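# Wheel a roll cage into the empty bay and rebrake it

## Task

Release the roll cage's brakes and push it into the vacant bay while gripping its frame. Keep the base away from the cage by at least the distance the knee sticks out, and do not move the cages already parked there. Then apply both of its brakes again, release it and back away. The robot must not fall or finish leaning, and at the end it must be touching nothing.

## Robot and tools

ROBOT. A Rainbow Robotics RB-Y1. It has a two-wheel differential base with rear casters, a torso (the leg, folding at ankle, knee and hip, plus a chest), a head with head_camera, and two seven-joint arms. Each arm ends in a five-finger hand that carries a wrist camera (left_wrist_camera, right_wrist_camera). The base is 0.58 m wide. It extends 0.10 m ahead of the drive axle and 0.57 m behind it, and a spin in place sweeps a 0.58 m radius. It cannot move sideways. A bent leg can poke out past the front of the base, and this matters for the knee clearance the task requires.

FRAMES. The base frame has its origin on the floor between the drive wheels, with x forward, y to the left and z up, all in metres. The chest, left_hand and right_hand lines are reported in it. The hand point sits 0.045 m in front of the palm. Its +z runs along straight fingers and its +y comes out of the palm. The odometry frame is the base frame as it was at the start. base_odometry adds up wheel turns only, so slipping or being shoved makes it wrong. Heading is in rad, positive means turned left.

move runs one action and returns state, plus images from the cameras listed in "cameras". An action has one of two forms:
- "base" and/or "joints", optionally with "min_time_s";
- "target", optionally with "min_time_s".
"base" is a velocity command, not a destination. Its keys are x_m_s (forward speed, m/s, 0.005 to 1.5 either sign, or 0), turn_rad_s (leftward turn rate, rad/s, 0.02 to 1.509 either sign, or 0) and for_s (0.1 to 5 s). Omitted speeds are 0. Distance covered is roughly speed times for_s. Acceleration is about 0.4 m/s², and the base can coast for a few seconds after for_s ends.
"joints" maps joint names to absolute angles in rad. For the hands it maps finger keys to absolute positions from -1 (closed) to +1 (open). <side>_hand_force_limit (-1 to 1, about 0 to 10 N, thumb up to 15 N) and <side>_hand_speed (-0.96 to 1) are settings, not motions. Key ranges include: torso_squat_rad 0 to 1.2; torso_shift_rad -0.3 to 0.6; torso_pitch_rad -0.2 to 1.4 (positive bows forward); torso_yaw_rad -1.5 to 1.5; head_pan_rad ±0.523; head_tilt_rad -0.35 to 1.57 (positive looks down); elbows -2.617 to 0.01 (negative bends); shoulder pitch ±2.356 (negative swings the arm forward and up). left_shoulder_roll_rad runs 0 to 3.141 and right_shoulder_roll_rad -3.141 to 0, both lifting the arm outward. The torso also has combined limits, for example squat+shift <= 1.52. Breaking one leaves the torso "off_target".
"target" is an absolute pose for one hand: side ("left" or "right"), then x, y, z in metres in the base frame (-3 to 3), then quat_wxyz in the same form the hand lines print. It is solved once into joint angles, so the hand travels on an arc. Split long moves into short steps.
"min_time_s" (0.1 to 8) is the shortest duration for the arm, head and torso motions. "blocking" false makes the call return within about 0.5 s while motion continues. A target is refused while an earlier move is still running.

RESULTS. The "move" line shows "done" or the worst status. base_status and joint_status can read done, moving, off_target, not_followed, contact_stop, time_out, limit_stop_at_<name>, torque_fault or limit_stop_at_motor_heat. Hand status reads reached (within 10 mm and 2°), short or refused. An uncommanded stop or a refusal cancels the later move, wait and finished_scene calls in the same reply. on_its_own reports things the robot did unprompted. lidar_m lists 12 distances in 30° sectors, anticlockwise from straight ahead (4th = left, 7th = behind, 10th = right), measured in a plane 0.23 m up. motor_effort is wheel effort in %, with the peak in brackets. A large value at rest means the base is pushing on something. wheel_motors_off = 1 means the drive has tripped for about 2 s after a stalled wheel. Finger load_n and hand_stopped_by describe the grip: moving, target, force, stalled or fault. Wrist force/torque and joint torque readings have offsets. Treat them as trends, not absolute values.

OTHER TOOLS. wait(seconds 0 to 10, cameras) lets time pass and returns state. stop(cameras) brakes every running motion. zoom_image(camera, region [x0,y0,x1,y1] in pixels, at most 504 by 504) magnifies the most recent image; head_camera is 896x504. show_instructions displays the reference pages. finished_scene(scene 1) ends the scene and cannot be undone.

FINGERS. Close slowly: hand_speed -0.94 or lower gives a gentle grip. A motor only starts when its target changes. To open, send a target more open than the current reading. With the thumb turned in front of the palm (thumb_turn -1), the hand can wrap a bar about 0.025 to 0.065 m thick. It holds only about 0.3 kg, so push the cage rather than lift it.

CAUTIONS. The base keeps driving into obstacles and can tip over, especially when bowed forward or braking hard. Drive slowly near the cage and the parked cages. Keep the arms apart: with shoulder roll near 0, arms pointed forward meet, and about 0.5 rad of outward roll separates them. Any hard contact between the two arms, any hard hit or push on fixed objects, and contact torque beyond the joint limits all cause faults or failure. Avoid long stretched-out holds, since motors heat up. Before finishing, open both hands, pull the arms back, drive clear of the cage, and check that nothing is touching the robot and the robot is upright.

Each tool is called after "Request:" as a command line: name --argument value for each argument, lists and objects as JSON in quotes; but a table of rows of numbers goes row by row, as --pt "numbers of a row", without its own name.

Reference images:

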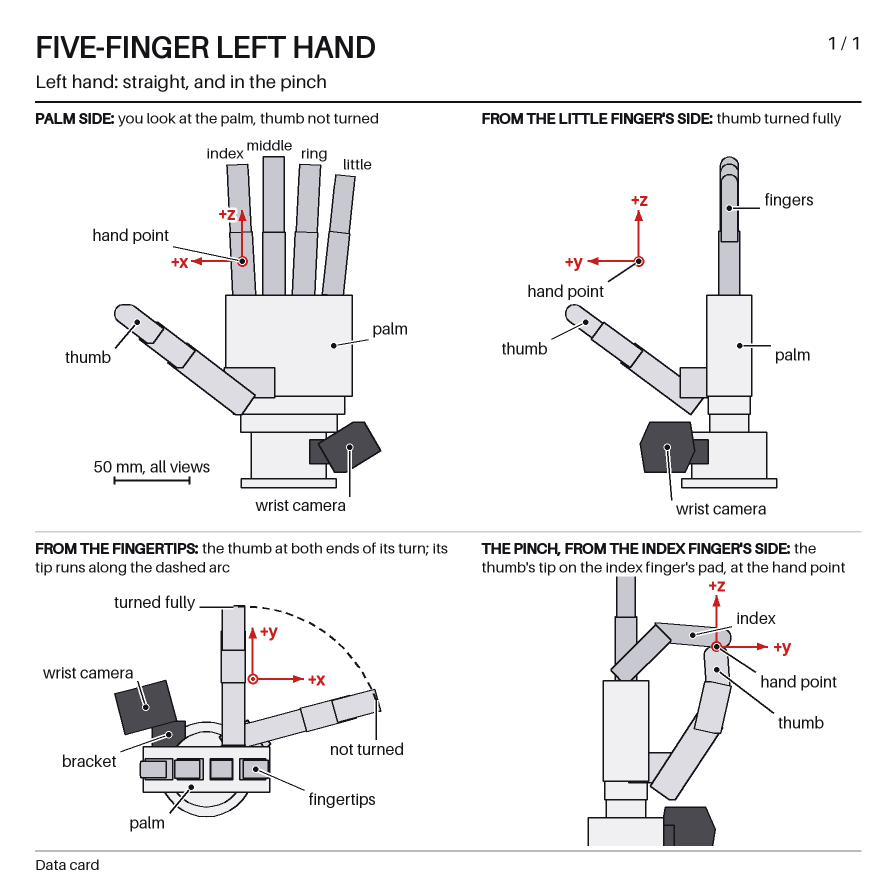

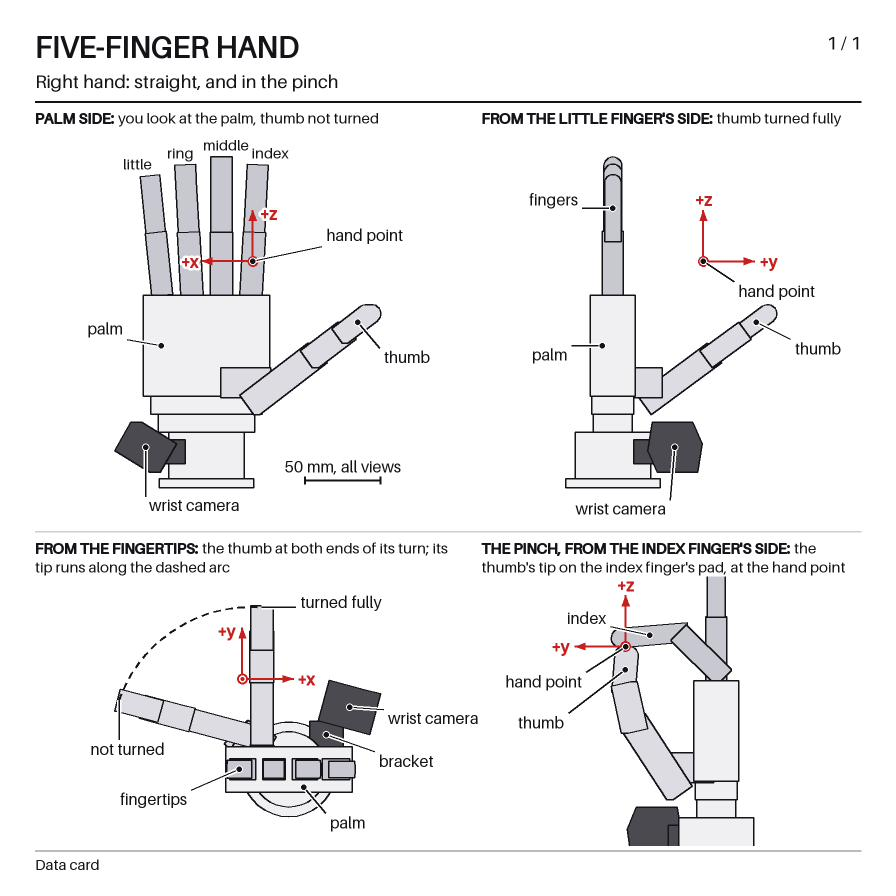

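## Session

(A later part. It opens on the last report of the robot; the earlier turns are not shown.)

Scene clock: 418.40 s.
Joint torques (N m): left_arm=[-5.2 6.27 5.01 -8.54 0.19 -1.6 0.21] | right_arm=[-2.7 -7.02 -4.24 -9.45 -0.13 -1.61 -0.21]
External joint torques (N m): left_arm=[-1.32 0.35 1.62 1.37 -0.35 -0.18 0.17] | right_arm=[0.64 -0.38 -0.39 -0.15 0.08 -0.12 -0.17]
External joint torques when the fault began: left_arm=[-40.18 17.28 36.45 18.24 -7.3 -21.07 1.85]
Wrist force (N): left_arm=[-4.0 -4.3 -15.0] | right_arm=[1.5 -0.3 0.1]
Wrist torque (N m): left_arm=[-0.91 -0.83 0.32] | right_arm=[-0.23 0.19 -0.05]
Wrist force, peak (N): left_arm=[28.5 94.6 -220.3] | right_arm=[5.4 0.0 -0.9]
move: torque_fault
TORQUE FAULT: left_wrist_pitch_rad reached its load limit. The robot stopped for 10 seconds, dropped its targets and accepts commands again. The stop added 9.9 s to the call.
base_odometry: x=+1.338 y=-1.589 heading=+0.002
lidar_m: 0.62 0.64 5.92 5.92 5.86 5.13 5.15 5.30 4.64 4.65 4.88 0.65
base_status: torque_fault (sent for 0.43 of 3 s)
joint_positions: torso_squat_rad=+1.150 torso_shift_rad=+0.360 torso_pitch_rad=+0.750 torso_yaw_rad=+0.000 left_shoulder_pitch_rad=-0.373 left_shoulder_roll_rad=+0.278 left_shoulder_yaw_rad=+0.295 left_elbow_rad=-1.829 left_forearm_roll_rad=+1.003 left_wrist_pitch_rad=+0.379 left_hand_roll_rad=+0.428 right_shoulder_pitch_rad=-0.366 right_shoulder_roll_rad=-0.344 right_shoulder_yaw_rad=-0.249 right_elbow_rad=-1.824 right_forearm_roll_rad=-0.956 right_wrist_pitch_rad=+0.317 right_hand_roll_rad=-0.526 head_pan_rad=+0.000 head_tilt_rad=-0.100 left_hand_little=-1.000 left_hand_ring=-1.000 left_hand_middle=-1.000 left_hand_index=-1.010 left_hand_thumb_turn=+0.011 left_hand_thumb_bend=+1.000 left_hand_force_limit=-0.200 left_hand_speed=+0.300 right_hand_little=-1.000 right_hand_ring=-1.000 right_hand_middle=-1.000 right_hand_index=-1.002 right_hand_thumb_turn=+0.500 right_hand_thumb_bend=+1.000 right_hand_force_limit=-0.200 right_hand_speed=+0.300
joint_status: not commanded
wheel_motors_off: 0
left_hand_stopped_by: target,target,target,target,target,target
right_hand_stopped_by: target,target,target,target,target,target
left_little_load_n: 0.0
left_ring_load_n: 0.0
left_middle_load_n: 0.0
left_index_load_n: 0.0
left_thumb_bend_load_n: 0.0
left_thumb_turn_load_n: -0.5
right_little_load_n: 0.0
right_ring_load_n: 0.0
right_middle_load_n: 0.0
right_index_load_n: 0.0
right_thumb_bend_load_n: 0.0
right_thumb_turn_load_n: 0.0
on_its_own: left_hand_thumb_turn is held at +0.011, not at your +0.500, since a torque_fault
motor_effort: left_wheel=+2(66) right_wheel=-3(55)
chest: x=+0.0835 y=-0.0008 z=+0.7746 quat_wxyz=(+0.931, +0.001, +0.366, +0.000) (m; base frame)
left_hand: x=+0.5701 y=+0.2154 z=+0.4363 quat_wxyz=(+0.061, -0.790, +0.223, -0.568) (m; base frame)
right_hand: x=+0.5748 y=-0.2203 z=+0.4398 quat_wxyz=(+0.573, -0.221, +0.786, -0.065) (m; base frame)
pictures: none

Request:
move --base '{"x_m_s": -0.35, "for_s": 0.9}'

Request:
move --joints '{"left_shoulder_pitch_rad": 0.1, "left_shoulder_roll_rad": 0.25, "left_shoulder_yaw_rad": -0.1, "left_elbow_rad": -1.65, "left_forearm_roll_rad": 2.9, "left_wrist_pitch_rad": -0.37, "left_hand_roll_rad": 0.2, "right_shoulder_pitch_rad": -0.04, "right_shoulder_roll_rad": -0.056, "right_shoulder_yaw_rad": 0.084, "right_elbow_rad": -1.576, "right_forearm_roll_rad": -2.935, "right_wrist_pitch_rad": -0.372, "right_hand_roll_rad": -0.278, "head_tilt_rad": 0.5, "left_hand_index": 0.1, "left_hand_middle": 0.1, "left_hand_ring": 0.1, "left_hand_little": -0.8, "right_hand_index": 0.1, "right_hand_middle": 0.1, "right_hand_ring": 0.1, "right_hand_little": -0.8, "left_hand_thumb_turn": 0.5}' --min_time_s 1.2

Request:
move --base '{"x_m_s": 0.3, "for_s": 1.53}' --cameras '["all"]'

Scene clock: 421.13 s.
Joint torques (N m): left_arm=[-4.01 5.88 4.65 -8.99 0.3 -1.41 0.16] | right_arm=[-3.87 -6.71 -3.8 -9.3 -0.26 -1.44 -0.42]
External joint torques (N m): left_arm=[-0.13 -0.05 1.26 0.92 -0.23 0.01 0.12] | right_arm=[-0.54 -0.08 0.05 0 -0.04 0.05 -0.38]
Wrist force (N): left_arm=[-3.7 -3.8 -15.1] | right_arm=[1.6 0.0 0.1]
Wrist torque (N m): left_arm=[-0.83 -0.90 0.31] | right_arm=[-0.17 0.20 -0.04]
Wrist force, peak (N): left_arm=[-3.9 -4.2 -15.5] | right_arm=[2.0 0.0 -0.3]
move: done
base_odometry: x=+1.023 y=-1.590 heading=+0.003
lidar_m: 0.93 0.96 6.01 6.01 5.52 4.84 4.84 5.20 4.55 4.56 5.23 0.98
base_status: done (sent for 0.9 of 0.9 s)
joint_positions: torso_squat_rad=+1.150 torso_shift_rad=+0.360 torso_pitch_rad=+0.750 torso_yaw_rad=+0.000 left_shoulder_pitch_rad=-0.373 left_shoulder_roll_rad=+0.278 left_shoulder_yaw_rad=+0.295 left_elbow_rad=-1.829 left_forearm_roll_rad=+1.003 left_wrist_pitch_rad=+0.379 left_hand_roll_rad=+0.428 right_shoulder_pitch_rad=-0.366 right_shoulder_roll_rad=-0.344 right_shoulder_yaw_rad=-0.249 right_elbow_rad=-1.824 right_forearm_roll_rad=-0.956 right_wrist_pitch_rad=+0.317 right_hand_roll_rad=-0.526 head_pan_rad=+0.000 head_tilt_rad=-0.100 left_hand_little=-1.000 left_hand_ring=-1.000 left_hand_middle=-1.000 left_hand_index=-1.010 left_hand_thumb_turn=+0.010 left_hand_thumb_bend=+1.000 left_hand_force_limit=-0.200 left_hand_speed=+0.300 right_hand_little=-1.000 right_hand_ring=-1.000 right_hand_middle=-1.000 right_hand_index=-1.002 right_hand_thumb_turn=+0.500 right_hand_thumb_bend=+1.000 right_hand_force_limit=-0.200 right_hand_speed=+0.300
joint_status: not commanded
wheel_motors_off: 0
left_hand_stopped_by: target,target,target,target,target,target
right_hand_stopped_by: target,target,target,target,target,target
left_little_load_n: 0.0
left_ring_load_n: 0.5
left_middle_load_n: 0.0
left_index_load_n: 0.0
left_thumb_bend_load_n: 0.0
left_thumb_turn_load_n: -0.5
right_little_load_n: 0.0
right_ring_load_n: 0.0
right_middle_load_n: 0.0
right_index_load_n: 0.0
right_thumb_bend_load_n: 0.0
right_thumb_turn_load_n: 0.0
on_its_own: left_hand_thumb_turn is held at +0.011, not at your +0.500, since a torque_fault
motor_effort: left_wheel=+5(20) right_wheel=-6(28)
chest: x=+0.0836 y=-0.0008 z=+0.7745 quat_wxyz=(+0.931, +0.001, +0.366, +0.000) (m; base frame)
left_hand: x=+0.5702 y=+0.2155 z=+0.4362 quat_wxyz=(+0.061, -0.790, +0.223, -0.568) (m; base frame)
right_hand: x=+0.5748 y=-0.2203 z=+0.4396 quat_wxyz=(+0.573, -0.221, +0.786, -0.065) (m; base frame)
pictures: none

Scene clock: 422.93 s.
Joint torques (N m): left_arm=[4.5 2.75 2.12 -5.9 -0.47 1.01 0.15] | right_arm=[3.29 0.07 0.29 -6.78 0.3 1.03 0.01]
External joint torques (N m): left_arm=[-2.21 -0.38 0.4 -0.04 -0.19 0.33 0.14] | right_arm=[-0.89 0.12 0.13 -0.47 0.33 0.12 0]
Wrist force (N): left_arm=[-0.1 -8.4 -12.0] | right_arm=[-3.4 -5.0 3.4]
Wrist torque (N m): left_arm=[-1.38 -1.07 0.55] | right_arm=[-0.73 0.45 -0.37]
Wrist force, peak (N): left_arm=[-2.6 -8.2 -14.9] | right_arm=[-2.7 -7.4 3.1]
move: done
base_odometry: x=+1.023 y=-1.590 heading=+0.003
lidar_m: 0.93 0.96 6.00 6.01 5.53 4.84 4.84 5.19 4.55 4.56 5.24 0.98
base_status: not commanded
joint_positions: torso_squat_rad=+1.150 torso_shift_rad=+0.360 torso_pitch_rad=+0.750 torso_yaw_rad=+0.000 left_shoulder_pitch_rad=+0.100 left_shoulder_roll_rad=+0.250 left_shoulder_yaw_rad=-0.100 left_elbow_rad=-1.650 left_forearm_roll_rad=+2.900 left_wrist_pitch_rad=-0.370 left_hand_roll_rad=+0.200 right_shoulder_pitch_rad=-0.040 right_shoulder_roll_rad=-0.056 right_shoulder_yaw_rad=+0.084 right_elbow_rad=-1.576 right_forearm_roll_rad=-2.935 right_wrist_pitch_rad=-0.372 right_hand_roll_rad=-0.278 head_pan_rad=+0.000 head_tilt_rad=+0.500 left_hand_little=-0.800 left_hand_ring=+0.100 left_hand_middle=+0.100 left_hand_index=+0.100 left_hand_thumb_turn=+0.500 left_hand_thumb_bend=+1.000 left_hand_force_limit=-0.200 left_hand_speed=+0.300 right_hand_little=-0.800 right_hand_ring=+0.100 right_hand_middle=+0.100 right_hand_index=+0.100 right_hand_thumb_turn=+0.500 right_hand_thumb_bend=+1.000 right_hand_force_limit=-0.200 right_hand_speed=+0.300
joint_status: all done
wheel_motors_off: 0
left_hand_stopped_by: target,target,target,target,target,target
right_hand_stopped_by: target,target,target,target,target,target
left_little_load_n: 0.0
left_ring_load_n: 0.0
left_middle_load_n: 0.0
left_index_load_n: 0.0
left_thumb_bend_load_n: 0.0
left_thumb_turn_load_n: 0.0
right_little_load_n: 0.0
right_ring_load_n: 0.0
right_middle_load_n: 0.0
right_index_load_n: 0.0
right_thumb_bend_load_n: 0.0
right_thumb_turn_load_n: 0.0
motor_effort: left_wheel=+5(7) right_wheel=-7(10)
chest: x=+0.0836 y=-0.0008 z=+0.7745 quat_wxyz=(+0.931, +0.001, +0.366, +0.000) (m; base frame)
left_hand: x=+0.2946 y=+0.3105 z=+0.2130 quat_wxyz=(-0.098, -0.773, -0.592, -0.206) (m; base frame)
right_hand: x=+0.3395 y=-0.2405 z=+0.1998 quat_wxyz=(+0.175, +0.685, +0.685, +0.174) (m; base frame)
pictures: none

Scene clock: 425.67 s.
Joint torques (N m): left_arm=[5.34 2.67 1.92 -5.78 -0.46 0.87 0.1] | right_arm=[4.76 0.53 0.13 -6.95 0.28 0.98 0.17]
External joint torques (N m): left_arm=[-1.37 -0.46 0.2 0.08 -0.18 0.19 0.1] | right_arm=[0.58 0.58 -0.03 -0.65 0.31 0.07 0.17]
Wrist force (N): left_arm=[0.3 -8.0 -12.0] | right_arm=[-3.3 -4.8 3.4]
Wrist torque (N m): left_arm=[-1.28 -1.13 0.55] | right_arm=[-0.67 0.44 -0.34]
Wrist force, peak (N): left_arm=[0.1 -8.6 -12.3] | right_arm=[-3.6 -5.4 3.3]
move: done
base_odometry: x=+1.483 y=-1.588 heading=+0.003
lidar_m: 0.46 0.49 5.87 5.88 6.02 5.29 5.29 5.34 4.69 4.69 4.72 0.49
base_status: done (sent for 1.53 of 1.53 s)
joint_positions: torso_squat_rad=+1.150 torso_shift_rad=+0.360 torso_pitch_rad=+0.750 torso_yaw_rad=+0.000 left_shoulder_pitch_rad=+0.100 left_shoulder_roll_rad=+0.250 left_shoulder_yaw_rad=-0.100 left_elbow_rad=-1.650 left_forearm_roll_rad=+2.900 left_wrist_pitch_rad=-0.370 left_hand_roll_rad=+0.200 right_shoulder_pitch_rad=-0.040 right_shoulder_roll_rad=-0.056 right_shoulder_yaw_rad=+0.084 right_elbow_rad=-1.576 right_forearm_roll_rad=-2.935 right_wrist_pitch_rad=-0.372 right_hand_roll_rad=-0.278 head_pan_rad=+0.000 head_tilt_rad=+0.500 left_hand_little=-0.800 left_hand_ring=+0.100 left_hand_middle=+0.100 left_hand_index=+0.100 left_hand_thumb_turn=+0.500 left_hand_thumb_bend=+1.000 left_hand_force_limit=-0.200 left_hand_speed=+0.300 right_hand_little=-0.800 right_hand_ring=+0.100 right_hand_middle=+0.100 right_hand_index=+0.100 right_hand_thumb_turn=+0.500 right_hand_thumb_bend=+1.000 right_hand_force_limit=-0.200 right_hand_speed=+0.300
joint_status: not commanded
wheel_motors_off: 0
left_hand_stopped_by: target,target,target,target,target,target
right_hand_stopped_by: target,target,target,target,target,target
left_little_load_n: 0.0
left_ring_load_n: 0.0
left_middle_load_n: 0.0
left_index_load_n: 0.0
left_thumb_bend_load_n: 0.0
left_thumb_turn_load_n: 0.0
right_little_load_n: 0.0
right_ring_load_n: 0.0
right_middle_load_n: 0.0
right_index_load_n: 0.0
right_thumb_bend_load_n: 0.0
right_thumb_turn_load_n: 0.0
motor_effort: left_wheel=+3(23) right_wheel=-7(31)
chest: x=+0.0837 y=-0.0008 z=+0.7745 quat_wxyz=(+0.930, +0.001, +0.366, +0.000) (m; base frame)
left_hand: x=+0.2948 y=+0.3104 z=+0.2130 quat_wxyz=(-0.098, -0.773, -0.592, -0.206) (m; base frame)
right_hand: x=+0.3397 y=-0.2405 z=+0.1998 quat_wxyz=(+0.175, +0.685, +0.685, +0.174) (m; base frame)
pictures: head_camera, left_wrist_camera, right_wrist_camera
camera_calibration:
head_camera: T_world_to_cam=[[0.0368924, -0.997821, 0.0546977, -0.055606], [-0.909484, -0.0562067, -0.411921, 0.627965], [0.414098, -0.03455, -0.909576, 0.660233], [0, 0, 0, 1]] pos_world=[0.299775, 0.00262207, 0.862246]
left_wrist_camera: T_world_to_cam=[[-0.762671, 0.563668, -0.317192, 0.120188], [0.155567, 0.635882, 0.755945, -0.410584], [0.627799, 0.527193, -0.572657, -0.113657], [0, 0, 0, 1]] pos_world=[0.226891, 0.253256, 0.283416]
right_wrist_camera: T_world_to_cam=[[0.850859, 0.261544, 0.455669, -0.321229], [-0.0509534, -0.822123, 0.567025, -0.294566], [0.522918, -0.505676, -0.686184, -0.0492335], [0, 0, 0, 1]] pos_world=[0.284056, -0.18305, 0.279617]

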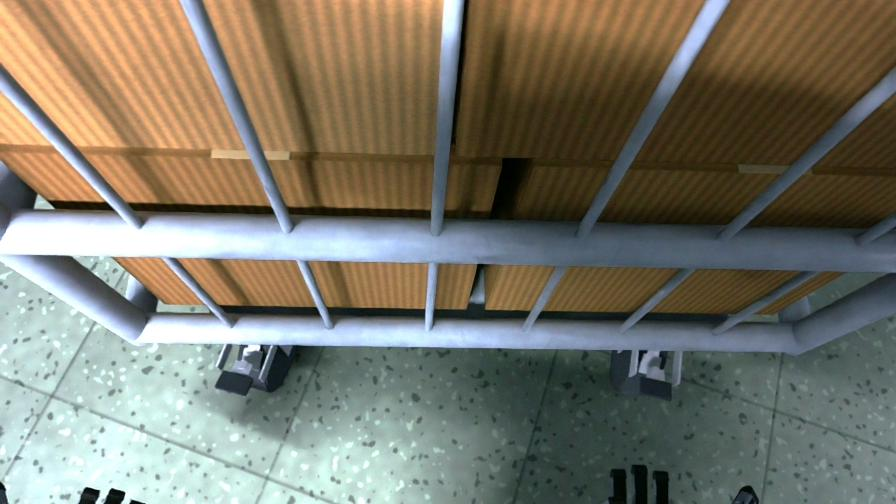

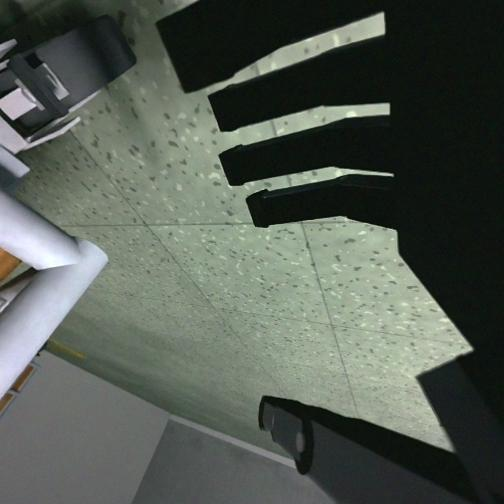

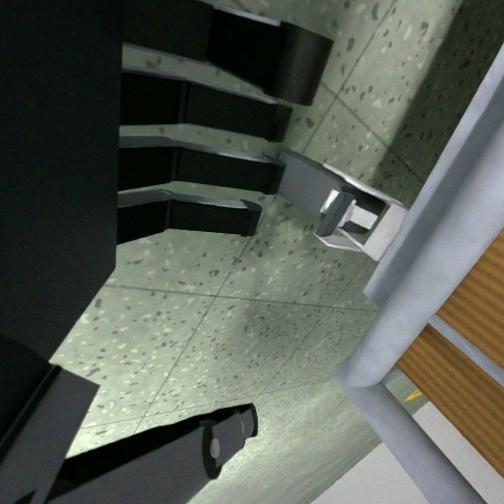

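Request:
move --target '{"side": "right", "x": 0.37, "y": -0.268, "z": 0.11, "quat_wxyz": [0.1749, 0.6852, 0.6852, 0.1749]}'

Request:
move --target '{"side": "right", "x": 0.42, "y": -0.268, "z": 0.11, "quat_wxyz": [0.1749, 0.6852, 0.6852, 0.1749]}' --min_time_s 1 --cameras '["head_camera", "right_wrist_camera"]'

Scene clock: 427.37 s.
Joint torques (N m): left_arm=[5.36 2.65 2.19 -5.81 -0.5 0.84 0.18] | right_arm=[1.04 -2.05 -1.57 -2.98 -0.11 0.72 -0.11]
External joint torques (N m): left_arm=[-1.35 -0.48 0.47 0.05 -0.22 0.17 0.17] | right_arm=[0.58 -0.96 -1.22 0.96 -0.04 -0.19 -0.11]
Wrist force (N): left_arm=[-0.1 -8.4 -11.9] | right_arm=[-3.5 -5.2 3.1]
Wrist torque (N m): left_arm=[-1.35 -1.06 0.55] | right_arm=[-0.75 0.46 -0.49]
Wrist force, peak (N): left_arm=[0.1 -8.5 -12.2] | right_arm=[-4.0 -6.1 3.3]
move: done
base_odometry: x=+1.483 y=-1.588 heading=+0.003
lidar_m: 0.47 0.48 5.87 5.88 6.03 5.28 5.28 5.34 4.69 4.69 4.72 0.49
base_status: not commanded
joint_positions: torso_squat_rad=+1.150 torso_shift_rad=+0.360 torso_pitch_rad=+0.750 torso_yaw_rad=+0.000 left_shoulder_pitch_rad=+0.100 left_shoulder_roll_rad=+0.250 left_shoulder_yaw_rad=-0.100 left_elbow_rad=-1.650 left_forearm_roll_rad=+2.900 left_wrist_pitch_rad=-0.370 left_hand_roll_rad=+0.200 right_shoulder_pitch_rad=-0.449 right_shoulder_roll_rad=-0.102 right_shoulder_yaw_rad=-0.073 right_elbow_rad=-0.846 right_forearm_roll_rad=-2.928 right_wrist_pitch_rad=-0.032 right_hand_roll_rad=-0.315 head_pan_rad=+0.000 head_tilt_rad=+0.500 left_hand_little=-0.800 left_hand_ring=+0.100 left_hand_middle=+0.100 left_hand_index=+0.100 left_hand_thumb_turn=+0.500 left_hand_thumb_bend=+1.000 left_hand_force_limit=-0.200 left_hand_speed=+0.300 right_hand_little=-0.800 right_hand_ring=+0.100 right_hand_middle=+0.100 right_hand_index=+0.100 right_hand_thumb_turn=+0.500 right_hand_thumb_bend=+1.000 right_hand_force_limit=-0.200 right_hand_speed=+0.300
joint_status: all done
wheel_motors_off: 0
left_hand_stopped_by: target,target,target,target,target,target
right_hand_stopped_by: target,target,target,target,target,target
left_little_load_n: 0.0
left_ring_load_n: 0.0
left_middle_load_n: 0.0
left_index_load_n: 0.0
left_thumb_bend_load_n: 0.0
left_thumb_turn_load_n: 0.0
right_little_load_n: 0.0
right_ring_load_n: 0.0
right_middle_load_n: 0.0
right_index_load_n: 0.0
right_thumb_bend_load_n: 0.5
right_thumb_turn_load_n: 0.0
motor_effort: left_wheel=+5(5) right_wheel=-7(7)
chest: x=+0.0837 y=-0.0008 z=+0.7745 quat_wxyz=(+0.930, +0.001, +0.366, +0.000) (m; base frame)
left_hand: x=+0.2948 y=+0.3104 z=+0.2130 quat_wxyz=(-0.098, -0.773, -0.592, -0.206) (m; base frame)
right_hand: x=+0.3700 y=-0.2674 z=+0.1101 quat_wxyz=(+0.174, +0.685, +0.685, +0.175) (m; base frame)
right_hand_status: reached (checked arc, planned for 1.0 s): 1 mm and 0.2 deg off.
pictures: none

Scene clock: 428.70 s.
Joint torques (N m): left_arm=[5.74 2.58 2.07 -5.74 -0.42 0.85 0.09] | right_arm=[-2.72 -3.04 0.96 -3.42 -0.4 0.57 -0.34]
External joint torques (N m): left_arm=[-0.97 -0.55 0.35 0.12 -0.14 0.17 0.08] | right_arm=[-0.47 -1.26 1.4 0.85 -0.34 -0.32 -0.34]
Wrist force (N): left_arm=[0.1 -8.1 -11.9] | right_arm=[-3.6 -4.7 3.2]
Wrist torque (N m): left_arm=[-1.33 -1.07 0.53] | right_arm=[-0.67 0.48 -0.48]
Wrist force, peak (N): left_arm=[0.1 -8.4 -12.1] | right_arm=[-3.6 -5.3 3.4]
move: done
base_odometry: x=+1.483 y=-1.588 heading=+0.003
lidar_m: 0.46 0.48 5.87 5.88 6.02 5.29 5.29 5.34 4.68 4.69 4.72 0.49
base_status: not commanded
joint_positions: torso_squat_rad=+1.150 torso_shift_rad=+0.360 torso_pitch_rad=+0.750 torso_yaw_rad=+0.000 left_shoulder_pitch_rad=+0.100 left_shoulder_roll_rad=+0.250 left_shoulder_yaw_rad=-0.100 left_elbow_rad=-1.650 left_forearm_roll_rad=+2.900 left_wrist_pitch_rad=-0.370 left_hand_roll_rad=+0.200 right_shoulder_pitch_rad=-0.592 right_shoulder_roll_rad=-0.140 right_shoulder_yaw_rad=-0.066 right_elbow_rad=-0.751 right_forearm_roll_rad=-2.954 right_wrist_pitch_rad=-0.078 right_hand_roll_rad=-0.337 head_pan_rad=+0.000 head_tilt_rad=+0.500 left_hand_little=-0.800 left_hand_ring=+0.100 left_hand_middle=+0.100 left_hand_index=+0.100 left_hand_thumb_turn=+0.500 left_hand_thumb_bend=+1.000 left_hand_force_limit=-0.200 left_hand_speed=+0.300 right_hand_little=-0.800 right_hand_ring=+0.100 right_hand_middle=+0.100 right_hand_index=+0.100 right_hand_thumb_turn=+0.500 right_hand_thumb_bend=+1.000 right_hand_force_limit=-0.200 right_hand_speed=+0.300
joint_status: all done
wheel_motors_off: 0
left_hand_stopped_by: target,target,target,target,target,target
right_hand_stopped_by: target,target,target,target,target,target
left_little_load_n: 0.0
left_ring_load_n: 0.0
left_middle_load_n: 0.0
left_index_load_n: 0.5
left_thumb_bend_load_n: -0.5
left_thumb_turn_load_n: 0.0
right_little_load_n: 0.0
right_ring_load_n: 0.5
right_middle_load_n: 0.0
right_index_load_n: 0.0
right_thumb_bend_load_n: 0.0
right_thumb_turn_load_n: 0.0
motor_effort: left_wheel=+4(5) right_wheel=-6(7)
chest: x=+0.0837 y=-0.0008 z=+0.7745 quat_wxyz=(+0.930, +0.001, +0.366, +0.000) (m; base frame)
left_hand: x=+0.2948 y=+0.3104 z=+0.2130 quat_wxyz=(-0.098, -0.773, -0.592, -0.206) (m; base frame)
right_hand: x=+0.4199 y=-0.2678 z=+0.1101 quat_wxyz=(+0.174, +0.685, +0.685, +0.175) (m; base frame)
right_hand_status: reached (checked arc, planned for 1.0 s): 0 mm and 0.1 deg off.
pictures: head_camera, right_wrist_camera
camera_calibration:
head_camera: T_world_to_cam=[[0.0368924, -0.997821, 0.0546977, -0.055606], [-0.909484, -0.0562067, -0.411921, 0.627965], [0.414098, -0.03455, -0.909576, 0.660233], [0, 0, 0, 1]] pos_world=[0.299775, 0.00262207, 0.862246]
right_wrist_camera: T_world_to_cam=[[0.851163, 0.261044, 0.455387, -0.341714], [-0.0500339, -0.823268, 0.565444, -0.262691], [0.522511, -0.50407, -0.687674, -0.165824], [0, 0, 0, 1]] pos_world=[0.364356, -0.21065, 0.190116]

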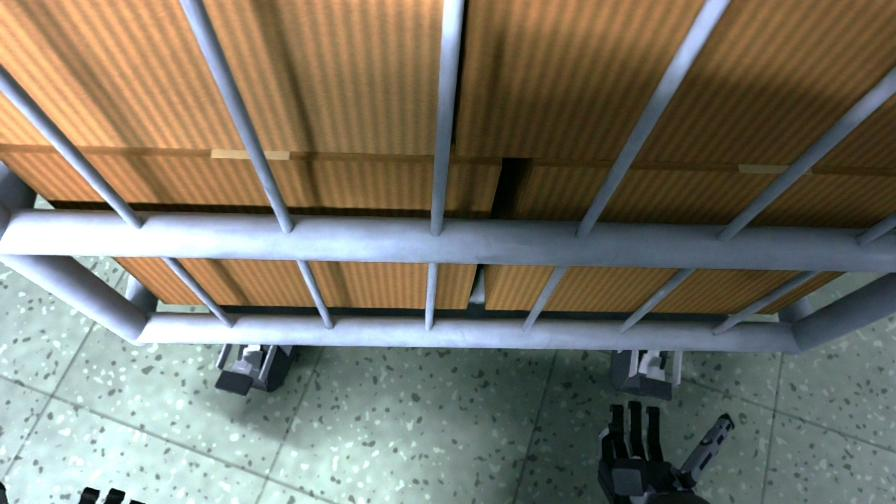

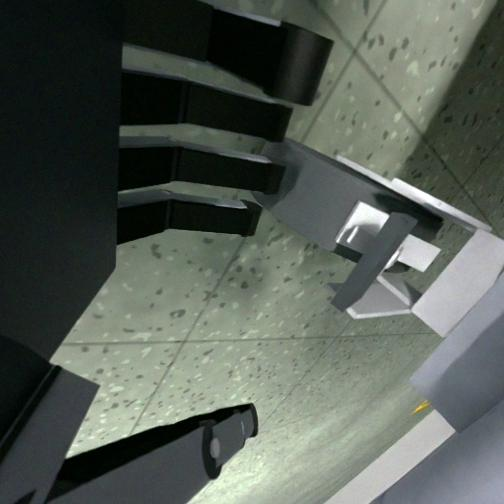

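Request:
move --target '{"side": "right", "x": 0.43, "y": -0.265, "z": 0.125, "quat_wxyz": [0.1749, 0.6852, 0.6852, 0.1749]}' --min_time_s 0.6

Request:
move --target '{"side": "right", "x": 0.43, "y": -0.265, "z": 0.15, "quat_wxyz": [0.1749, 0.6852, 0.6852, 0.1749]}' --min_time_s 0.8

Request:
move --target '{"side": "right", "x": 0.43, "y": -0.265, "z": 0.165, "quat_wxyz": [0.1749, 0.6852, 0.6852, 0.1749]}' --min_time_s 0.8 --cameras '["head_camera", "right_wrist_camera"]'

Scene clock: 430.07 s.
Joint torques (N m): left_arm=[5.25 2.25 2.08 -5.75 -0.5 0.87 0.22] | right_arm=[-1.72 -2.79 1.02 -5.75 -0.28 0.72 -0.46]
External joint torques (N m): left_arm=[-1.46 -0.88 0.36 0.11 -0.22 0.2 0.21] | right_arm=[0.4 -1.06 1.56 -0.73 -0.23 -0.18 -0.46]
Wrist force (N): left_arm=[0.3 -7.9 -11.7] | right_arm=[-3.7 -5.1 3.2]
Wrist torque (N m): left_arm=[-1.31 -1.13 0.55] | right_arm=[-0.72 0.48 -0.49]
Wrist force, peak (N): left_arm=[-0.2 -8.4 -12.1] | right_arm=[-3.8 -5.8 3.3]
move: done
base_odometry: x=+1.483 y=-1.588 heading=+0.003
lidar_m: 0.47 0.48 5.88 5.88 6.01 5.29 5.29 5.34 4.69 4.70 4.73 0.49
base_status: not commanded
joint_positions: torso_squat_rad=+1.150 torso_shift_rad=+0.360 torso_pitch_rad=+0.750 torso_yaw_rad=+0.000 left_shoulder_pitch_rad=+0.100 left_shoulder_roll_rad=+0.250 left_shoulder_yaw_rad=-0.100 left_elbow_rad=-1.650 left_forearm_roll_rad=+2.900 left_wrist_pitch_rad=-0.370 left_hand_roll_rad=+0.200 right_shoulder_pitch_rad=-0.540 right_shoulder_roll_rad=-0.147 right_shoulder_yaw_rad=-0.026 right_elbow_rad=-0.905 right_forearm_roll_rad=-2.980 right_wrist_pitch_rad=-0.182 right_hand_roll_rad=-0.337 head_pan_rad=+0.000 head_tilt_rad=+0.500 left_hand_little=-0.800 left_hand_ring=+0.100 left_hand_middle=+0.100 left_hand_index=+0.100 left_hand_thumb_turn=+0.500 left_hand_thumb_bend=+1.000 left_hand_force_limit=-0.200 left_hand_speed=+0.300 right_hand_little=-0.800 right_hand_ring=+0.100 right_hand_middle=+0.100 right_hand_index=+0.100 right_hand_thumb_turn=+0.500 right_hand_thumb_bend=+1.000 right_hand_force_limit=-0.200 right_hand_speed=+0.300
joint_status: all done
wheel_motors_off: 0
left_hand_stopped_by: target,target,target,target,target,target
right_hand_stopped_by: target,target,target,target,target,target
left_little_load_n: 0.0
left_ring_load_n: 0.0
left_middle_load_n: 0.0
left_index_load_n: 0.0
left_thumb_bend_load_n: 0.0
left_thumb_turn_load_n: 0.0
right_little_load_n: 0.0
right_ring_load_n: 0.0
right_middle_load_n: 0.0
right_index_load_n: 0.0
right_thumb_bend_load_n: 0.0
right_thumb_turn_load_n: 0.0
motor_effort: left_wheel=+4(5) right_wheel=-7(7)
chest: x=+0.0837 y=-0.0008 z=+0.7745 quat_wxyz=(+0.930, +0.001, +0.366, +0.000) (m; base frame)
left_hand: x=+0.2948 y=+0.3104 z=+0.2130 quat_wxyz=(-0.098, -0.773, -0.592, -0.206) (m; base frame)
right_hand: x=+0.4297 y=-0.2645 z=+0.1248 quat_wxyz=(+0.176, +0.685, +0.685, +0.175) (m; base frame)
right_hand_status: reached (checked arc, planned for 0.6 s): 1 mm and 0.1 deg off.
pictures: none

Scene clock: 431.20 s.
Joint torques (N m): left_arm=[5.61 2.51 2.05 -5.7 -0.5 0.96 0.14] | right_arm=[-1.13 -3.23 0.83 -6.93 -0.19 0.89 0.43]
External joint torques (N m): left_arm=[-1.1 -0.62 0.33 0.16 -0.22 0.28 0.14] | right_arm=[0.12 -1.38 1.6 -1 -0.17 -0.01 0.43]
Wrist force (N): left_arm=[0.3 -7.8 -11.8] | right_arm=[-3.7 -4.9 3.2]
Wrist torque (N m): left_arm=[-1.30 -1.12 0.53] | right_arm=[-0.71 0.49 -0.35]
Wrist force, peak (N): left_arm=[0.1 -8.2 -12.2] | right_arm=[-4.1 -5.4 3.2]
move: done
base_odometry: x=+1.483 y=-1.588 heading=+0.003
lidar_m: 0.47 0.48 5.87 5.87 6.02 5.28 5.29 5.35 4.69 4.69 4.72 0.50
base_status: not commanded
joint_positions: torso_squat_rad=+1.150 torso_shift_rad=+0.360 torso_pitch_rad=+0.750 torso_yaw_rad=+0.000 left_shoulder_pitch_rad=+0.100 left_shoulder_roll_rad=+0.250 left_shoulder_yaw_rad=-0.100 left_elbow_rad=-1.650 left_forearm_roll_rad=+2.900 left_wrist_pitch_rad=-0.370 left_hand_roll_rad=+0.200 right_shoulder_pitch_rad=-0.435 right_shoulder_roll_rad=-0.170 right_shoulder_yaw_rad=+0.027 right_elbow_rad=-1.145 right_forearm_roll_rad=-3.034 right_wrist_pitch_rad=-0.321 right_hand_roll_rad=-0.321 head_pan_rad=+0.000 head_tilt_rad=+0.500 left_hand_little=-0.800 left_hand_ring=+0.100 left_hand_middle=+0.100 left_hand_index=+0.100 left_hand_thumb_turn=+0.500 left_hand_thumb_bend=+1.000 left_hand_force_limit=-0.200 left_hand_speed=+0.300 right_hand_little=-0.800 right_hand_ring=+0.100 right_hand_middle=+0.100 right_hand_index=+0.100 right_hand_thumb_turn=+0.500 right_hand_thumb_bend=+1.000 right_hand_force_limit=-0.200 right_hand_speed=+0.300
joint_status: all done
wheel_motors_off: 0
left_hand_stopped_by: target,target,target,target,target,target
right_hand_stopped_by: target,target,target,target,target,target
left_little_load_n: 0.0
left_ring_load_n: 0.0
left_middle_load_n: 0.0
left_index_load_n: 0.0
left_thumb_bend_load_n: 0.0
left_thumb_turn_load_n: 0.0
right_little_load_n: 0.0
right_ring_load_n: 0.0
right_middle_load_n: 0.0
right_index_load_n: 0.0
right_thumb_bend_load_n: 0.0
right_thumb_turn_load_n: 0.0
motor_effort: left_wheel=+4(5) right_wheel=-7(7)
chest: x=+0.0837 y=-0.0008 z=+0.7745 quat_wxyz=(+0.930, +0.001, +0.366, +0.000) (m; base frame)
left_hand: x=+0.2948 y=+0.3104 z=+0.2130 quat_wxyz=(-0.098, -0.773, -0.592, -0.206) (m; base frame)
right_hand: x=+0.4298 y=-0.2649 z=+0.1499 quat_wxyz=(+0.175, +0.685, +0.685, +0.175) (m; base frame)
right_hand_status: reached (checked arc, planned for 0.8 s): 0 mm and 0.0 deg off.
pictures: none

Scene clock: 432.33 s.
Joint torques (N m): left_arm=[5.42 2.62 2.12 -5.74 -0.48 0.9 0.1] | right_arm=[-2.01 -4.14 -0.42 -11.92 0.35 2.73 0.56]
External joint torques (N m): left_arm=[-1.3 -0.51 0.4 0.12 -0.21 0.22 0.09] | right_arm=[-1.2 -2.28 0.43 -5.58 0.37 1.83 0.56]
Wrist force (N): left_arm=[0.0 -7.9 -11.7] | right_arm=[-2.8 -8.8 21.8]
Wrist torque (N m): left_arm=[-1.31 -1.06 0.52] | right_arm=[-0.60 0.36 -0.37]
Wrist force, peak (N): left_arm=[0.2 -8.3 -12.3] | right_arm=[-6.7 -11.2 39.7]
move: done
base_odometry: x=+1.483 y=-1.588 heading=+0.003
lidar_m: 0.47 0.49 5.87 5.88 6.01 5.28 5.29 5.34 4.68 4.68 4.72 0.49
base_status: not commanded
joint_positions: torso_squat_rad=+1.150 torso_shift_rad=+0.360 torso_pitch_rad=+0.751 torso_yaw_rad=+0.000 left_shoulder_pitch_rad=+0.100 left_shoulder_roll_rad=+0.250 left_shoulder_yaw_rad=-0.100 left_elbow_rad=-1.650 left_forearm_roll_rad=+2.900 left_wrist_pitch_rad=-0.370 left_hand_roll_rad=+0.200 right_shoulder_pitch_rad=-0.385 right_shoulder_roll_rad=-0.179 right_shoulder_yaw_rad=+0.042 right_elbow_rad=-1.261 right_forearm_roll_rad=-3.052 right_wrist_pitch_rad=-0.389 right_hand_roll_rad=-0.311 head_pan_rad=+0.000 head_tilt_rad=+0.500 left_hand_little=-0.800 left_hand_ring=+0.100 left_hand_middle=+0.100 left_hand_index=+0.100 left_hand_thumb_turn=+0.500 left_hand_thumb_bend=+1.000 left_hand_force_limit=-0.200 left_hand_speed=+0.300 right_hand_little=-0.800 right_hand_ring=+0.100 right_hand_middle=+0.109 right_hand_index=+0.102 right_hand_thumb_turn=+0.500 right_hand_thumb_bend=+1.000 right_hand_force_limit=-0.200 right_hand_speed=+0.300
joint_status: all done
wheel_motors_off: 0
left_hand_stopped_by: target,target,target,target,target,target
right_hand_stopped_by: target,target,target,target,target,target
left_little_load_n: 0.0
left_ring_load_n: 0.0
left_middle_load_n: 0.0
left_index_load_n: 0.0
left_thumb_bend_load_n: 0.0
left_thumb_turn_load_n: 0.0
right_little_load_n: 0.0
right_ring_load_n: 0.0
right_middle_load_n: 11.0
right_index_load_n: 8.5
right_thumb_bend_load_n: 0.0
right_thumb_turn_load_n: 0.0
motor_effort: left_wheel=+4(5) right_wheel=-7(7)
chest: x=+0.0838 y=-0.0008 z=+0.7744 quat_wxyz=(+0.930, +0.001, +0.367, +0.000) (m; base frame)
left_hand: x=+0.2947 y=+0.3105 z=+0.2128 quat_wxyz=(-0.098, -0.773, -0.592, -0.206) (m; base frame)
right_hand: x=+0.4289 y=-0.2648 z=+0.1639 quat_wxyz=(+0.174, +0.686, +0.685, +0.174) (m; base frame)
right_hand_status: reached (checked arc, planned for 0.8 s): 2 mm and 0.1 deg off.
pictures: head_camera, right_wrist_camera
camera_calibration:
head_camera: T_world_to_cam=[[0.0368631, -0.99783, 0.0545492, -0.0554592], [-0.90967, -0.0561034, -0.411525, 0.627736], [0.413693, -0.0344517, -0.909765, 0.660163], [0, 0, 0, 1]] pos_world=[0.299972, 0.00262299, 0.861947]
right_wrist_camera: T_world_to_cam=[[0.852051, 0.260673, 0.453937, -0.374867], [-0.0497162, -0.822968, 0.565908, -0.290328], [0.521093, -0.504751, -0.688251, -0.131431], [0, 0, 0, 1]] pos_world=[0.373459, -0.207553, 0.244007]

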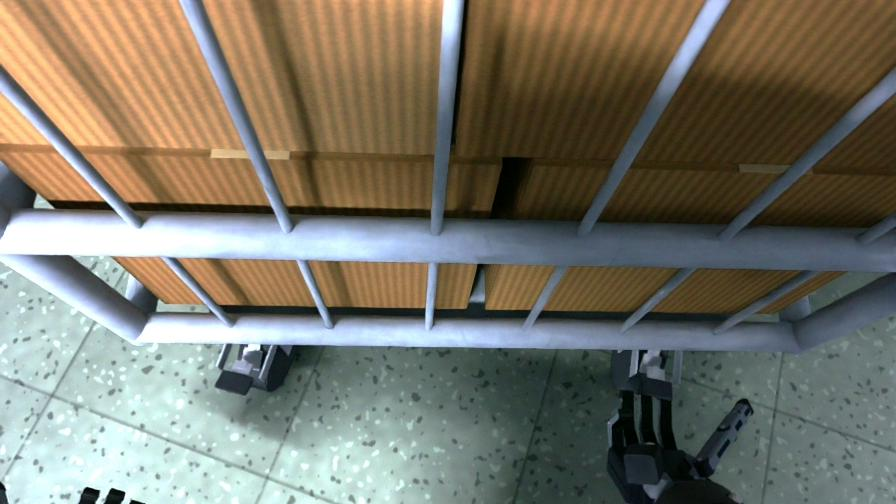

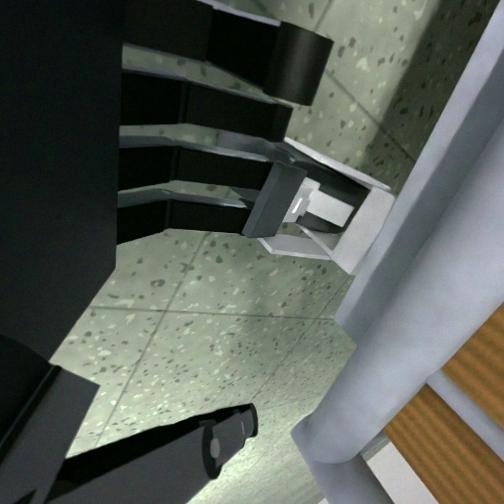

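Request:
move --target '{"side": "right", "x": 0.43, "y": -0.265, "z": 0.172, "quat_wxyz": [0.1749, 0.6852, 0.6852, 0.1749]}' --min_time_s 0.8 --cameras '["head_camera", "right_wrist_camera"]'

Scene clock: 433.57 s.
Joint torques (N m): left_arm=[5.58 2.89 1.95 -5.72 -0.48 0.88 0.19] | right_arm=[-3.57 -5.29 -0.73 -16.44 0.85 4.55 0.61]
External joint torques (N m): left_arm=[-1.16 -0.24 0.23 0.13 -0.21 0.21 0.18] | right_arm=[-2.95 -3.43 0.15 -9.94 0.86 3.64 0.61]
Wrist force (N): left_arm=[0.3 -7.9 -11.8] | right_arm=[-4.2 -12.0 46.3]
Wrist torque (N m): left_arm=[-1.30 -1.12 0.53] | right_arm=[-0.57 0.22 -0.34]
Wrist force, peak (N): left_arm=[-0.2 -8.3 -12.2] | right_arm=[-4.2 -12.0 46.3]
move: done
base_odometry: x=+1.483 y=-1.588 heading=+0.003
lidar_m: 0.47 0.49 5.87 5.87 6.01 5.29 5.30 5.34 4.68 4.69 4.73 0.49
base_status: not commanded
joint_positions: torso_squat_rad=+1.150 torso_shift_rad=+0.360 torso_pitch_rad=+0.751 torso_yaw_rad=+0.000 left_shoulder_pitch_rad=+0.100 left_shoulder_roll_rad=+0.250 left_shoulder_yaw_rad=-0.100 left_elbow_rad=-1.650 left_forearm_roll_rad=+2.900 left_wrist_pitch_rad=-0.370 left_hand_roll_rad=+0.200 right_shoulder_pitch_rad=-0.365 right_shoulder_roll_rad=-0.182 right_shoulder_yaw_rad=+0.047 right_elbow_rad=-1.308 right_forearm_roll_rad=-3.058 right_wrist_pitch_rad=-0.417 right_hand_roll_rad=-0.307 head_pan_rad=+0.000 head_tilt_rad=+0.500 left_hand_little=-0.800 left_hand_ring=+0.100 left_hand_middle=+0.100 left_hand_index=+0.100 left_hand_thumb_turn=+0.500 left_hand_thumb_bend=+1.000 left_hand_force_limit=-0.200 left_hand_speed=+0.300 right_hand_little=-0.800 right_hand_ring=+0.100 right_hand_middle=+0.149 right_hand_index=+0.137 right_hand_thumb_turn=+0.500 right_hand_thumb_bend=+1.000 right_hand_force_limit=-0.200 right_hand_speed=+0.300
joint_status: all done
wheel_motors_off: 0
left_hand_stopped_by: target,target,target,target,target,target
right_hand_stopped_by: target,target,target,target,target,target
left_little_load_n: 0.0
left_ring_load_n: 0.0
left_middle_load_n: 0.0
left_index_load_n: 0.0
left_thumb_bend_load_n: 0.0
left_thumb_turn_load_n: 0.0
right_little_load_n: 0.0
right_ring_load_n: 0.0
right_middle_load_n: 20.5
right_index_load_n: 21.5
right_thumb_bend_load_n: 0.0
right_thumb_turn_load_n: 0.0
motor_effort: left_wheel=+4(5) right_wheel=-7(7)
chest: x=+0.0840 y=-0.0008 z=+0.7743 quat_wxyz=(+0.930, +0.001, +0.367, +0.000) (m; base frame)
left_hand: x=+0.2946 y=+0.3105 z=+0.2127 quat_wxyz=(-0.098, -0.773, -0.592, -0.206) (m; base frame)
right_hand: x=+0.4283 y=-0.2650 z=+0.1701 quat_wxyz=(+0.174, +0.686, +0.685, +0.174) (m; base frame)
right_hand_status: reached (checked arc, planned for 0.8 s): 3 mm and 0.2 deg off.
pictures: head_camera, right_wrist_camera
camera_calibration:
head_camera: T_world_to_cam=[[0.0369624, -0.997837, 0.0543522, -0.0554163], [-0.909833, -0.0560987, -0.411165, 0.627517], [0.413325, -0.0342538, -0.909939, 0.660288], [0, 0, 0, 1]] pos_world=[0.30007, 0.00252382, 0.861847]
right_wrist_camera: T_world_to_cam=[[0.852536, 0.260515, 0.453117, -0.377236], [-0.0494715, -0.822816, 0.56615, -0.294062], [0.520323, -0.50508, -0.688592, -0.126654], [0, 0, 0, 1]] pos_world=[0.372961, -0.207654, 0.250202]

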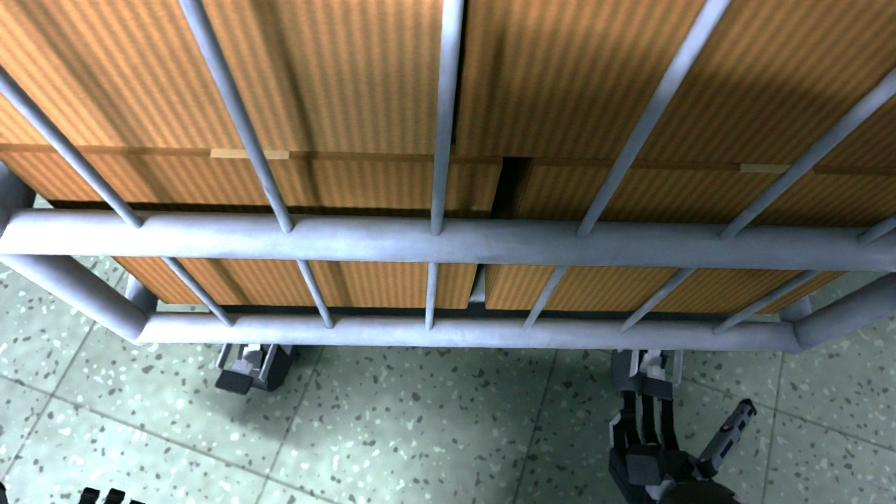

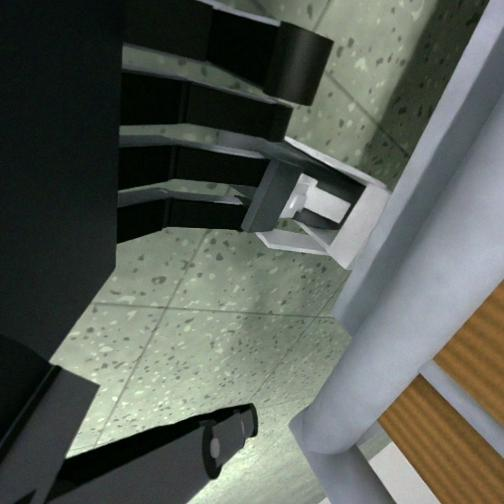

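Request:
move --target '{"side": "right", "x": 0.42, "y": -0.265, "z": 0.13, "quat_wxyz": [0.1749, 0.6852, 0.6852, 0.1749]}'

Request:
move --target '{"side": "right", "x": 0.34, "y": -0.265, "z": 0.15, "quat_wxyz": [0.1749, 0.6852, 0.6852, 0.1749]}'

Request:
move --target '{"side": "left", "x": 0.36, "y": 0.235, "z": 0.12, "quat_wxyz": [0.199, 0.7799, 0.5751, 0.1468]}' --cameras '["head_camera", "left_wrist_camera"]'

Scene clock: 436.07 s.
Joint torques (N m): left_arm=[5.59 2.77 2.16 -5.85 -0.46 0.8 0.18] | right_arm=[-1.12 -1.56 -1.52 -4.85 0.09 0.79 -0.17]
External joint torques (N m): left_arm=[-1.12 -0.36 0.44 0.02 -0.18 0.12 0.17] | right_arm=[0.22 0.14 -0.91 0.37 0.14 -0.11 -0.17]
Wrist force (N): left_arm=[0.0 -8.2 -11.6] | right_arm=[-3.8 -3.4 3.8]
Wrist torque (N m): left_arm=[-1.38 -1.08 0.53] | right_arm=[-0.49 0.49 -0.43]
Wrist force, peak (N): left_arm=[0.3 -8.4 -12.3] | right_arm=[-4.1 -12.2 46.3]
move: done
base_odometry: x=+1.483 y=-1.588 heading=+0.003
lidar_m: 0.46 0.48 5.87 5.89 6.02 5.28 5.29 5.34 4.68 4.69 4.73 0.50
base_status: not commanded
joint_positions: torso_squat_rad=+1.150 torso_shift_rad=+0.360 torso_pitch_rad=+0.750 torso_yaw_rad=+0.000 left_shoulder_pitch_rad=+0.100 left_shoulder_roll_rad=+0.250 left_shoulder_yaw_rad=-0.100 left_elbow_rad=-1.650 left_forearm_roll_rad=+2.900 left_wrist_pitch_rad=-0.370 left_hand_roll_rad=+0.200 right_shoulder_pitch_rad=-0.482 right_shoulder_roll_rad=-0.153 right_shoulder_yaw_rad=+0.000 right_elbow_rad=-0.992 right_forearm_roll_rad=-2.998 right_wrist_pitch_rad=-0.214 right_hand_roll_rad=-0.334 head_pan_rad=+0.000 head_tilt_rad=+0.500 left_hand_little=-0.800 left_hand_ring=+0.100 left_hand_middle=+0.100 left_hand_index=+0.100 left_hand_thumb_turn=+0.500 left_hand_thumb_bend=+1.000 left_hand_force_limit=-0.200 left_hand_speed=+0.300 right_hand_little=-0.800 right_hand_ring=+0.100 right_hand_middle=+0.145 right_hand_index=+0.133 right_hand_thumb_turn=+0.500 right_hand_thumb_bend=+1.000 right_hand_force_limit=-0.200 right_hand_speed=+0.300
joint_status: all done
wheel_motors_off: 0
left_hand_stopped_by: target,target,target,target,target,target
right_hand_stopped_by: target,target,target,target,target,target
left_little_load_n: 0.0
left_ring_load_n: 0.0
left_middle_load_n: 0.0
left_index_load_n: 0.0
left_thumb_bend_load_n: 0.0
left_thumb_turn_load_n: 0.0
right_little_load_n: 0.0
right_ring_load_n: 0.0
right_middle_load_n: 0.0
right_index_load_n: 0.0
right_thumb_bend_load_n: 0.0
right_thumb_turn_load_n: 0.5
motor_effort: left_wheel=+4(5) right_wheel=-5(7)
chest: x=+0.0838 y=-0.0008 z=+0.7745 quat_wxyz=(+0.930, +0.001, +0.366, +0.000) (m; base frame)
left_hand: x=+0.2948 y=+0.3104 z=+0.2129 quat_wxyz=(-0.098, -0.773, -0.592, -0.206) (m; base frame)
right_hand: x=+0.4200 y=-0.2647 z=+0.1305 quat_wxyz=(+0.174, +0.685, +0.686, +0.175) (m; base frame)
right_hand_status: reached (checked arc, planned for 0.6 s): 1 mm and 0.1 deg off.
pictures: none

Scene clock: 437.07 s.
Joint torques (N m): left_arm=[5.66 2.31 2.14 -5.61 -0.38 0.89 0.09] | right_arm=[2.36 0.26 0.31 -5.93 -0.26 0.89 0.29]
External joint torques (N m): left_arm=[-1.06 -0.81 0.42 0.25 -0.1 0.22 0.09] | right_arm=[-0.98 1.18 0.7 -0.9 -0.21 -0.01 0.29]
Wrist force (N): left_arm=[-0.1 -8.0 -12.2] | right_arm=[-3.9 -3.5 3.4]
Wrist torque (N m): left_arm=[-1.30 -1.08 0.53] | right_arm=[-0.47 0.52 -0.32]
Wrist force, peak (N): left_arm=[0.1 -8.4 -12.1] | right_arm=[-4.5 -5.6 3.4]
move: done
base_odometry: x=+1.483 y=-1.588 heading=+0.003
lidar_m: 0.47 0.48 5.88 5.88 6.01 5.29 5.29 5.34 4.68 4.70 4.73 0.48
base_status: not commanded
joint_positions: torso_squat_rad=+1.150 torso_shift_rad=+0.360 torso_pitch_rad=+0.750 torso_yaw_rad=+0.000 left_shoulder_pitch_rad=+0.100 left_shoulder_roll_rad=+0.250 left_shoulder_yaw_rad=-0.100 left_elbow_rad=-1.650 left_forearm_roll_rad=+2.900 left_wrist_pitch_rad=-0.370 left_hand_roll_rad=+0.200 right_shoulder_pitch_rad=-0.198 right_shoulder_roll_rad=-0.104 right_shoulder_yaw_rad=+0.024 right_elbow_rad=-1.237 right_forearm_roll_rad=-2.950 right_wrist_pitch_rad=-0.181 right_hand_roll_rad=-0.318 head_pan_rad=+0.000 head_tilt_rad=+0.500 left_hand_little=-0.800 left_hand_ring=+0.100 left_hand_middle=+0.100 left_hand_index=+0.100 left_hand_thumb_turn=+0.500 left_hand_thumb_bend=+1.000 left_hand_force_limit=-0.200 left_hand_speed=+0.300 right_hand_little=-0.800 right_hand_ring=+0.100 right_hand_middle=+0.145 right_hand_index=+0.133 right_hand_thumb_turn=+0.500 right_hand_thumb_bend=+1.000 right_hand_force_limit=-0.200 right_hand_speed=+0.300
joint_status: all done
wheel_motors_off: 0
left_hand_stopped_by: target,target,target,target,target,target
right_hand_stopped_by: target,target,target,target,target,target
left_little_load_n: 0.0
left_ring_load_n: 0.0
left_middle_load_n: 0.0
left_index_load_n: 0.0
left_thumb_bend_load_n: 0.0
left_thumb_turn_load_n: 0.0
right_little_load_n: 0.0
right_ring_load_n: 0.0
right_middle_load_n: 0.0
right_index_load_n: 0.0
right_thumb_bend_load_n: 0.0
right_thumb_turn_load_n: 0.0
motor_effort: left_wheel=+4(5) right_wheel=-5(7)
chest: x=+0.0837 y=-0.0008 z=+0.7745 quat_wxyz=(+0.930, +0.001, +0.366, +0.000) (m; base frame)
left_hand: x=+0.2948 y=+0.3104 z=+0.2130 quat_wxyz=(-0.098, -0.773, -0.592, -0.206) (m; base frame)
right_hand: x=+0.3398 y=-0.2651 z=+0.1498 quat_wxyz=(+0.175, +0.685, +0.685, +0.175) (m; base frame)
right_hand_status: reached (checked arc, planned for 0.6 s): 0 mm and 0.1 deg off.
pictures: none

Scene clock: 438.37 s.
Joint torques (N m): left_arm=[1.36 3.23 0.42 -3.45 -0.1 0.78 0.04] | right_arm=[2.67 -0.15 0.75 -5.62 -0.17 0.73 0.12]
External joint torques (N m): left_arm=[0.15 -0.12 -0.68 0.58 -0.04 -0.14 0.05] | right_arm=[-0.68 0.78 1.15 -0.59 -0.11 -0.18 0.12]
Wrist force (N): left_arm=[1.6 -8.3 -11.7] | right_arm=[-3.8 -3.4 3.5]
Wrist torque (N m): left_arm=[-1.33 -1.22 0.83] | right_arm=[-0.46 0.49 -0.30]
Wrist force, peak (N): left_arm=[1.6 -9.3 -12.5] | right_arm=[-4.5 -3.5 3.6]
move: done
base_odometry: x=+1.483 y=-1.588 heading=+0.003
lidar_m: 0.47 0.48 5.87 5.88 6.01 5.28 5.29 5.34 4.68 4.69 4.73 0.49
base_status: not commanded
joint_positions: torso_squat_rad=+1.150 torso_shift_rad=+0.360 torso_pitch_rad=+0.750 torso_yaw_rad=+0.000 left_shoulder_pitch_rad=-0.391 left_shoulder_roll_rad=+0.313 left_shoulder_yaw_rad=-0.287 left_elbow_rad=-0.947 left_forearm_roll_rad=+3.140 left_wrist_pitch_rad=-0.027 left_hand_roll_rad=+0.225 right_shoulder_pitch_rad=-0.198 right_shoulder_roll_rad=-0.104 right_shoulder_yaw_rad=+0.024 right_elbow_rad=-1.238 right_forearm_roll_rad=-2.950 right_wrist_pitch_rad=-0.180 right_hand_roll_rad=-0.318 head_pan_rad=+0.000 head_tilt_rad=+0.500 left_hand_little=-0.800 left_hand_ring=+0.100 left_hand_middle=+0.100 left_hand_index=+0.100 left_hand_thumb_turn=+0.500 left_hand_thumb_bend=+1.000 left_hand_force_limit=-0.200 left_hand_speed=+0.300 right_hand_little=-0.800 right_hand_ring=+0.100 right_hand_middle=+0.145 right_hand_index=+0.133 right_hand_thumb_turn=+0.500 right_hand_thumb_bend=+1.000 right_hand_force_limit=-0.200 right_hand_speed=+0.300
joint_status: all done
wheel_motors_off: 0
left_hand_stopped_by: target,target,target,target,target,target
right_hand_stopped_by: target,target,target,target,target,target
left_little_load_n: 0.0
left_ring_load_n: 0.0
left_middle_load_n: 0.0
left_index_load_n: 0.0
left_thumb_bend_load_n: 0.0
left_thumb_turn_load_n: 0.5
right_little_load_n: 0.0
right_ring_load_n: 0.0
right_middle_load_n: 0.0
right_index_load_n: 0.0
right_thumb_bend_load_n: 0.0
right_thumb_turn_load_n: 0.0
motor_effort: left_wheel=+5(6) right_wheel=-5(6)
chest: x=+0.0837 y=-0.0008 z=+0.7745 quat_wxyz=(+0.930, +0.001, +0.366, +0.000) (m; base frame)
left_hand: x=+0.3602 y=+0.2349 z=+0.1203 quat_wxyz=(-0.199, -0.780, -0.575, -0.146) (m; base frame)
left_hand_status: reached (checked arc, planned for 1.0 s): 0 mm and 0.1 deg off.
right_hand: x=+0.3399 y=-0.2651 z=+0.1499 quat_wxyz=(+0.175, +0.685, +0.685, +0.175) (m; base frame)
pictures: head_camera, left_wrist_camera
camera_calibration:
head_camera: T_world_to_cam=[[0.036808, -0.997827, 0.0546575, -0.05554], [-0.909526, -0.0561101, -0.411842, 0.627868], [0.414014, -0.0345533, -0.909615, 0.660201], [0, 0, 0, 1]] pos_world=[0.299774, 0.00262254, 0.862146]
left_wrist_camera: T_world_to_cam=[[-0.703104, 0.54342, -0.458628, 0.183532], [0.199205, 0.769667, 0.606572, -0.331787], [0.682614, 0.335122, -0.649408, -0.13347], [0, 0, 0, 1]] pos_world=[0.286244, 0.20036, 0.198749]

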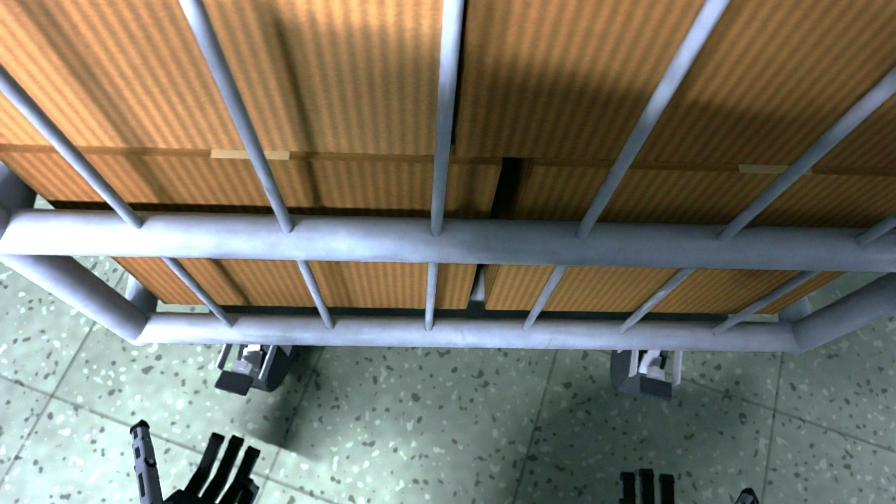

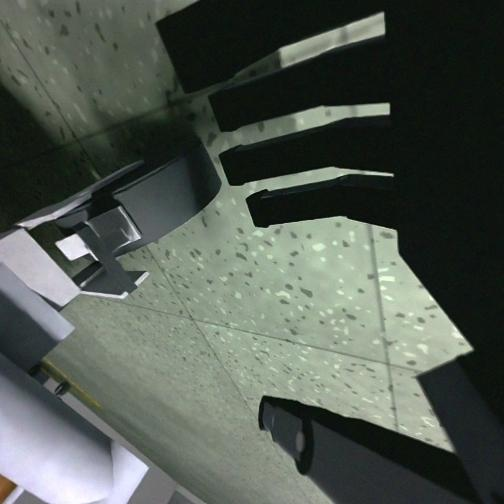

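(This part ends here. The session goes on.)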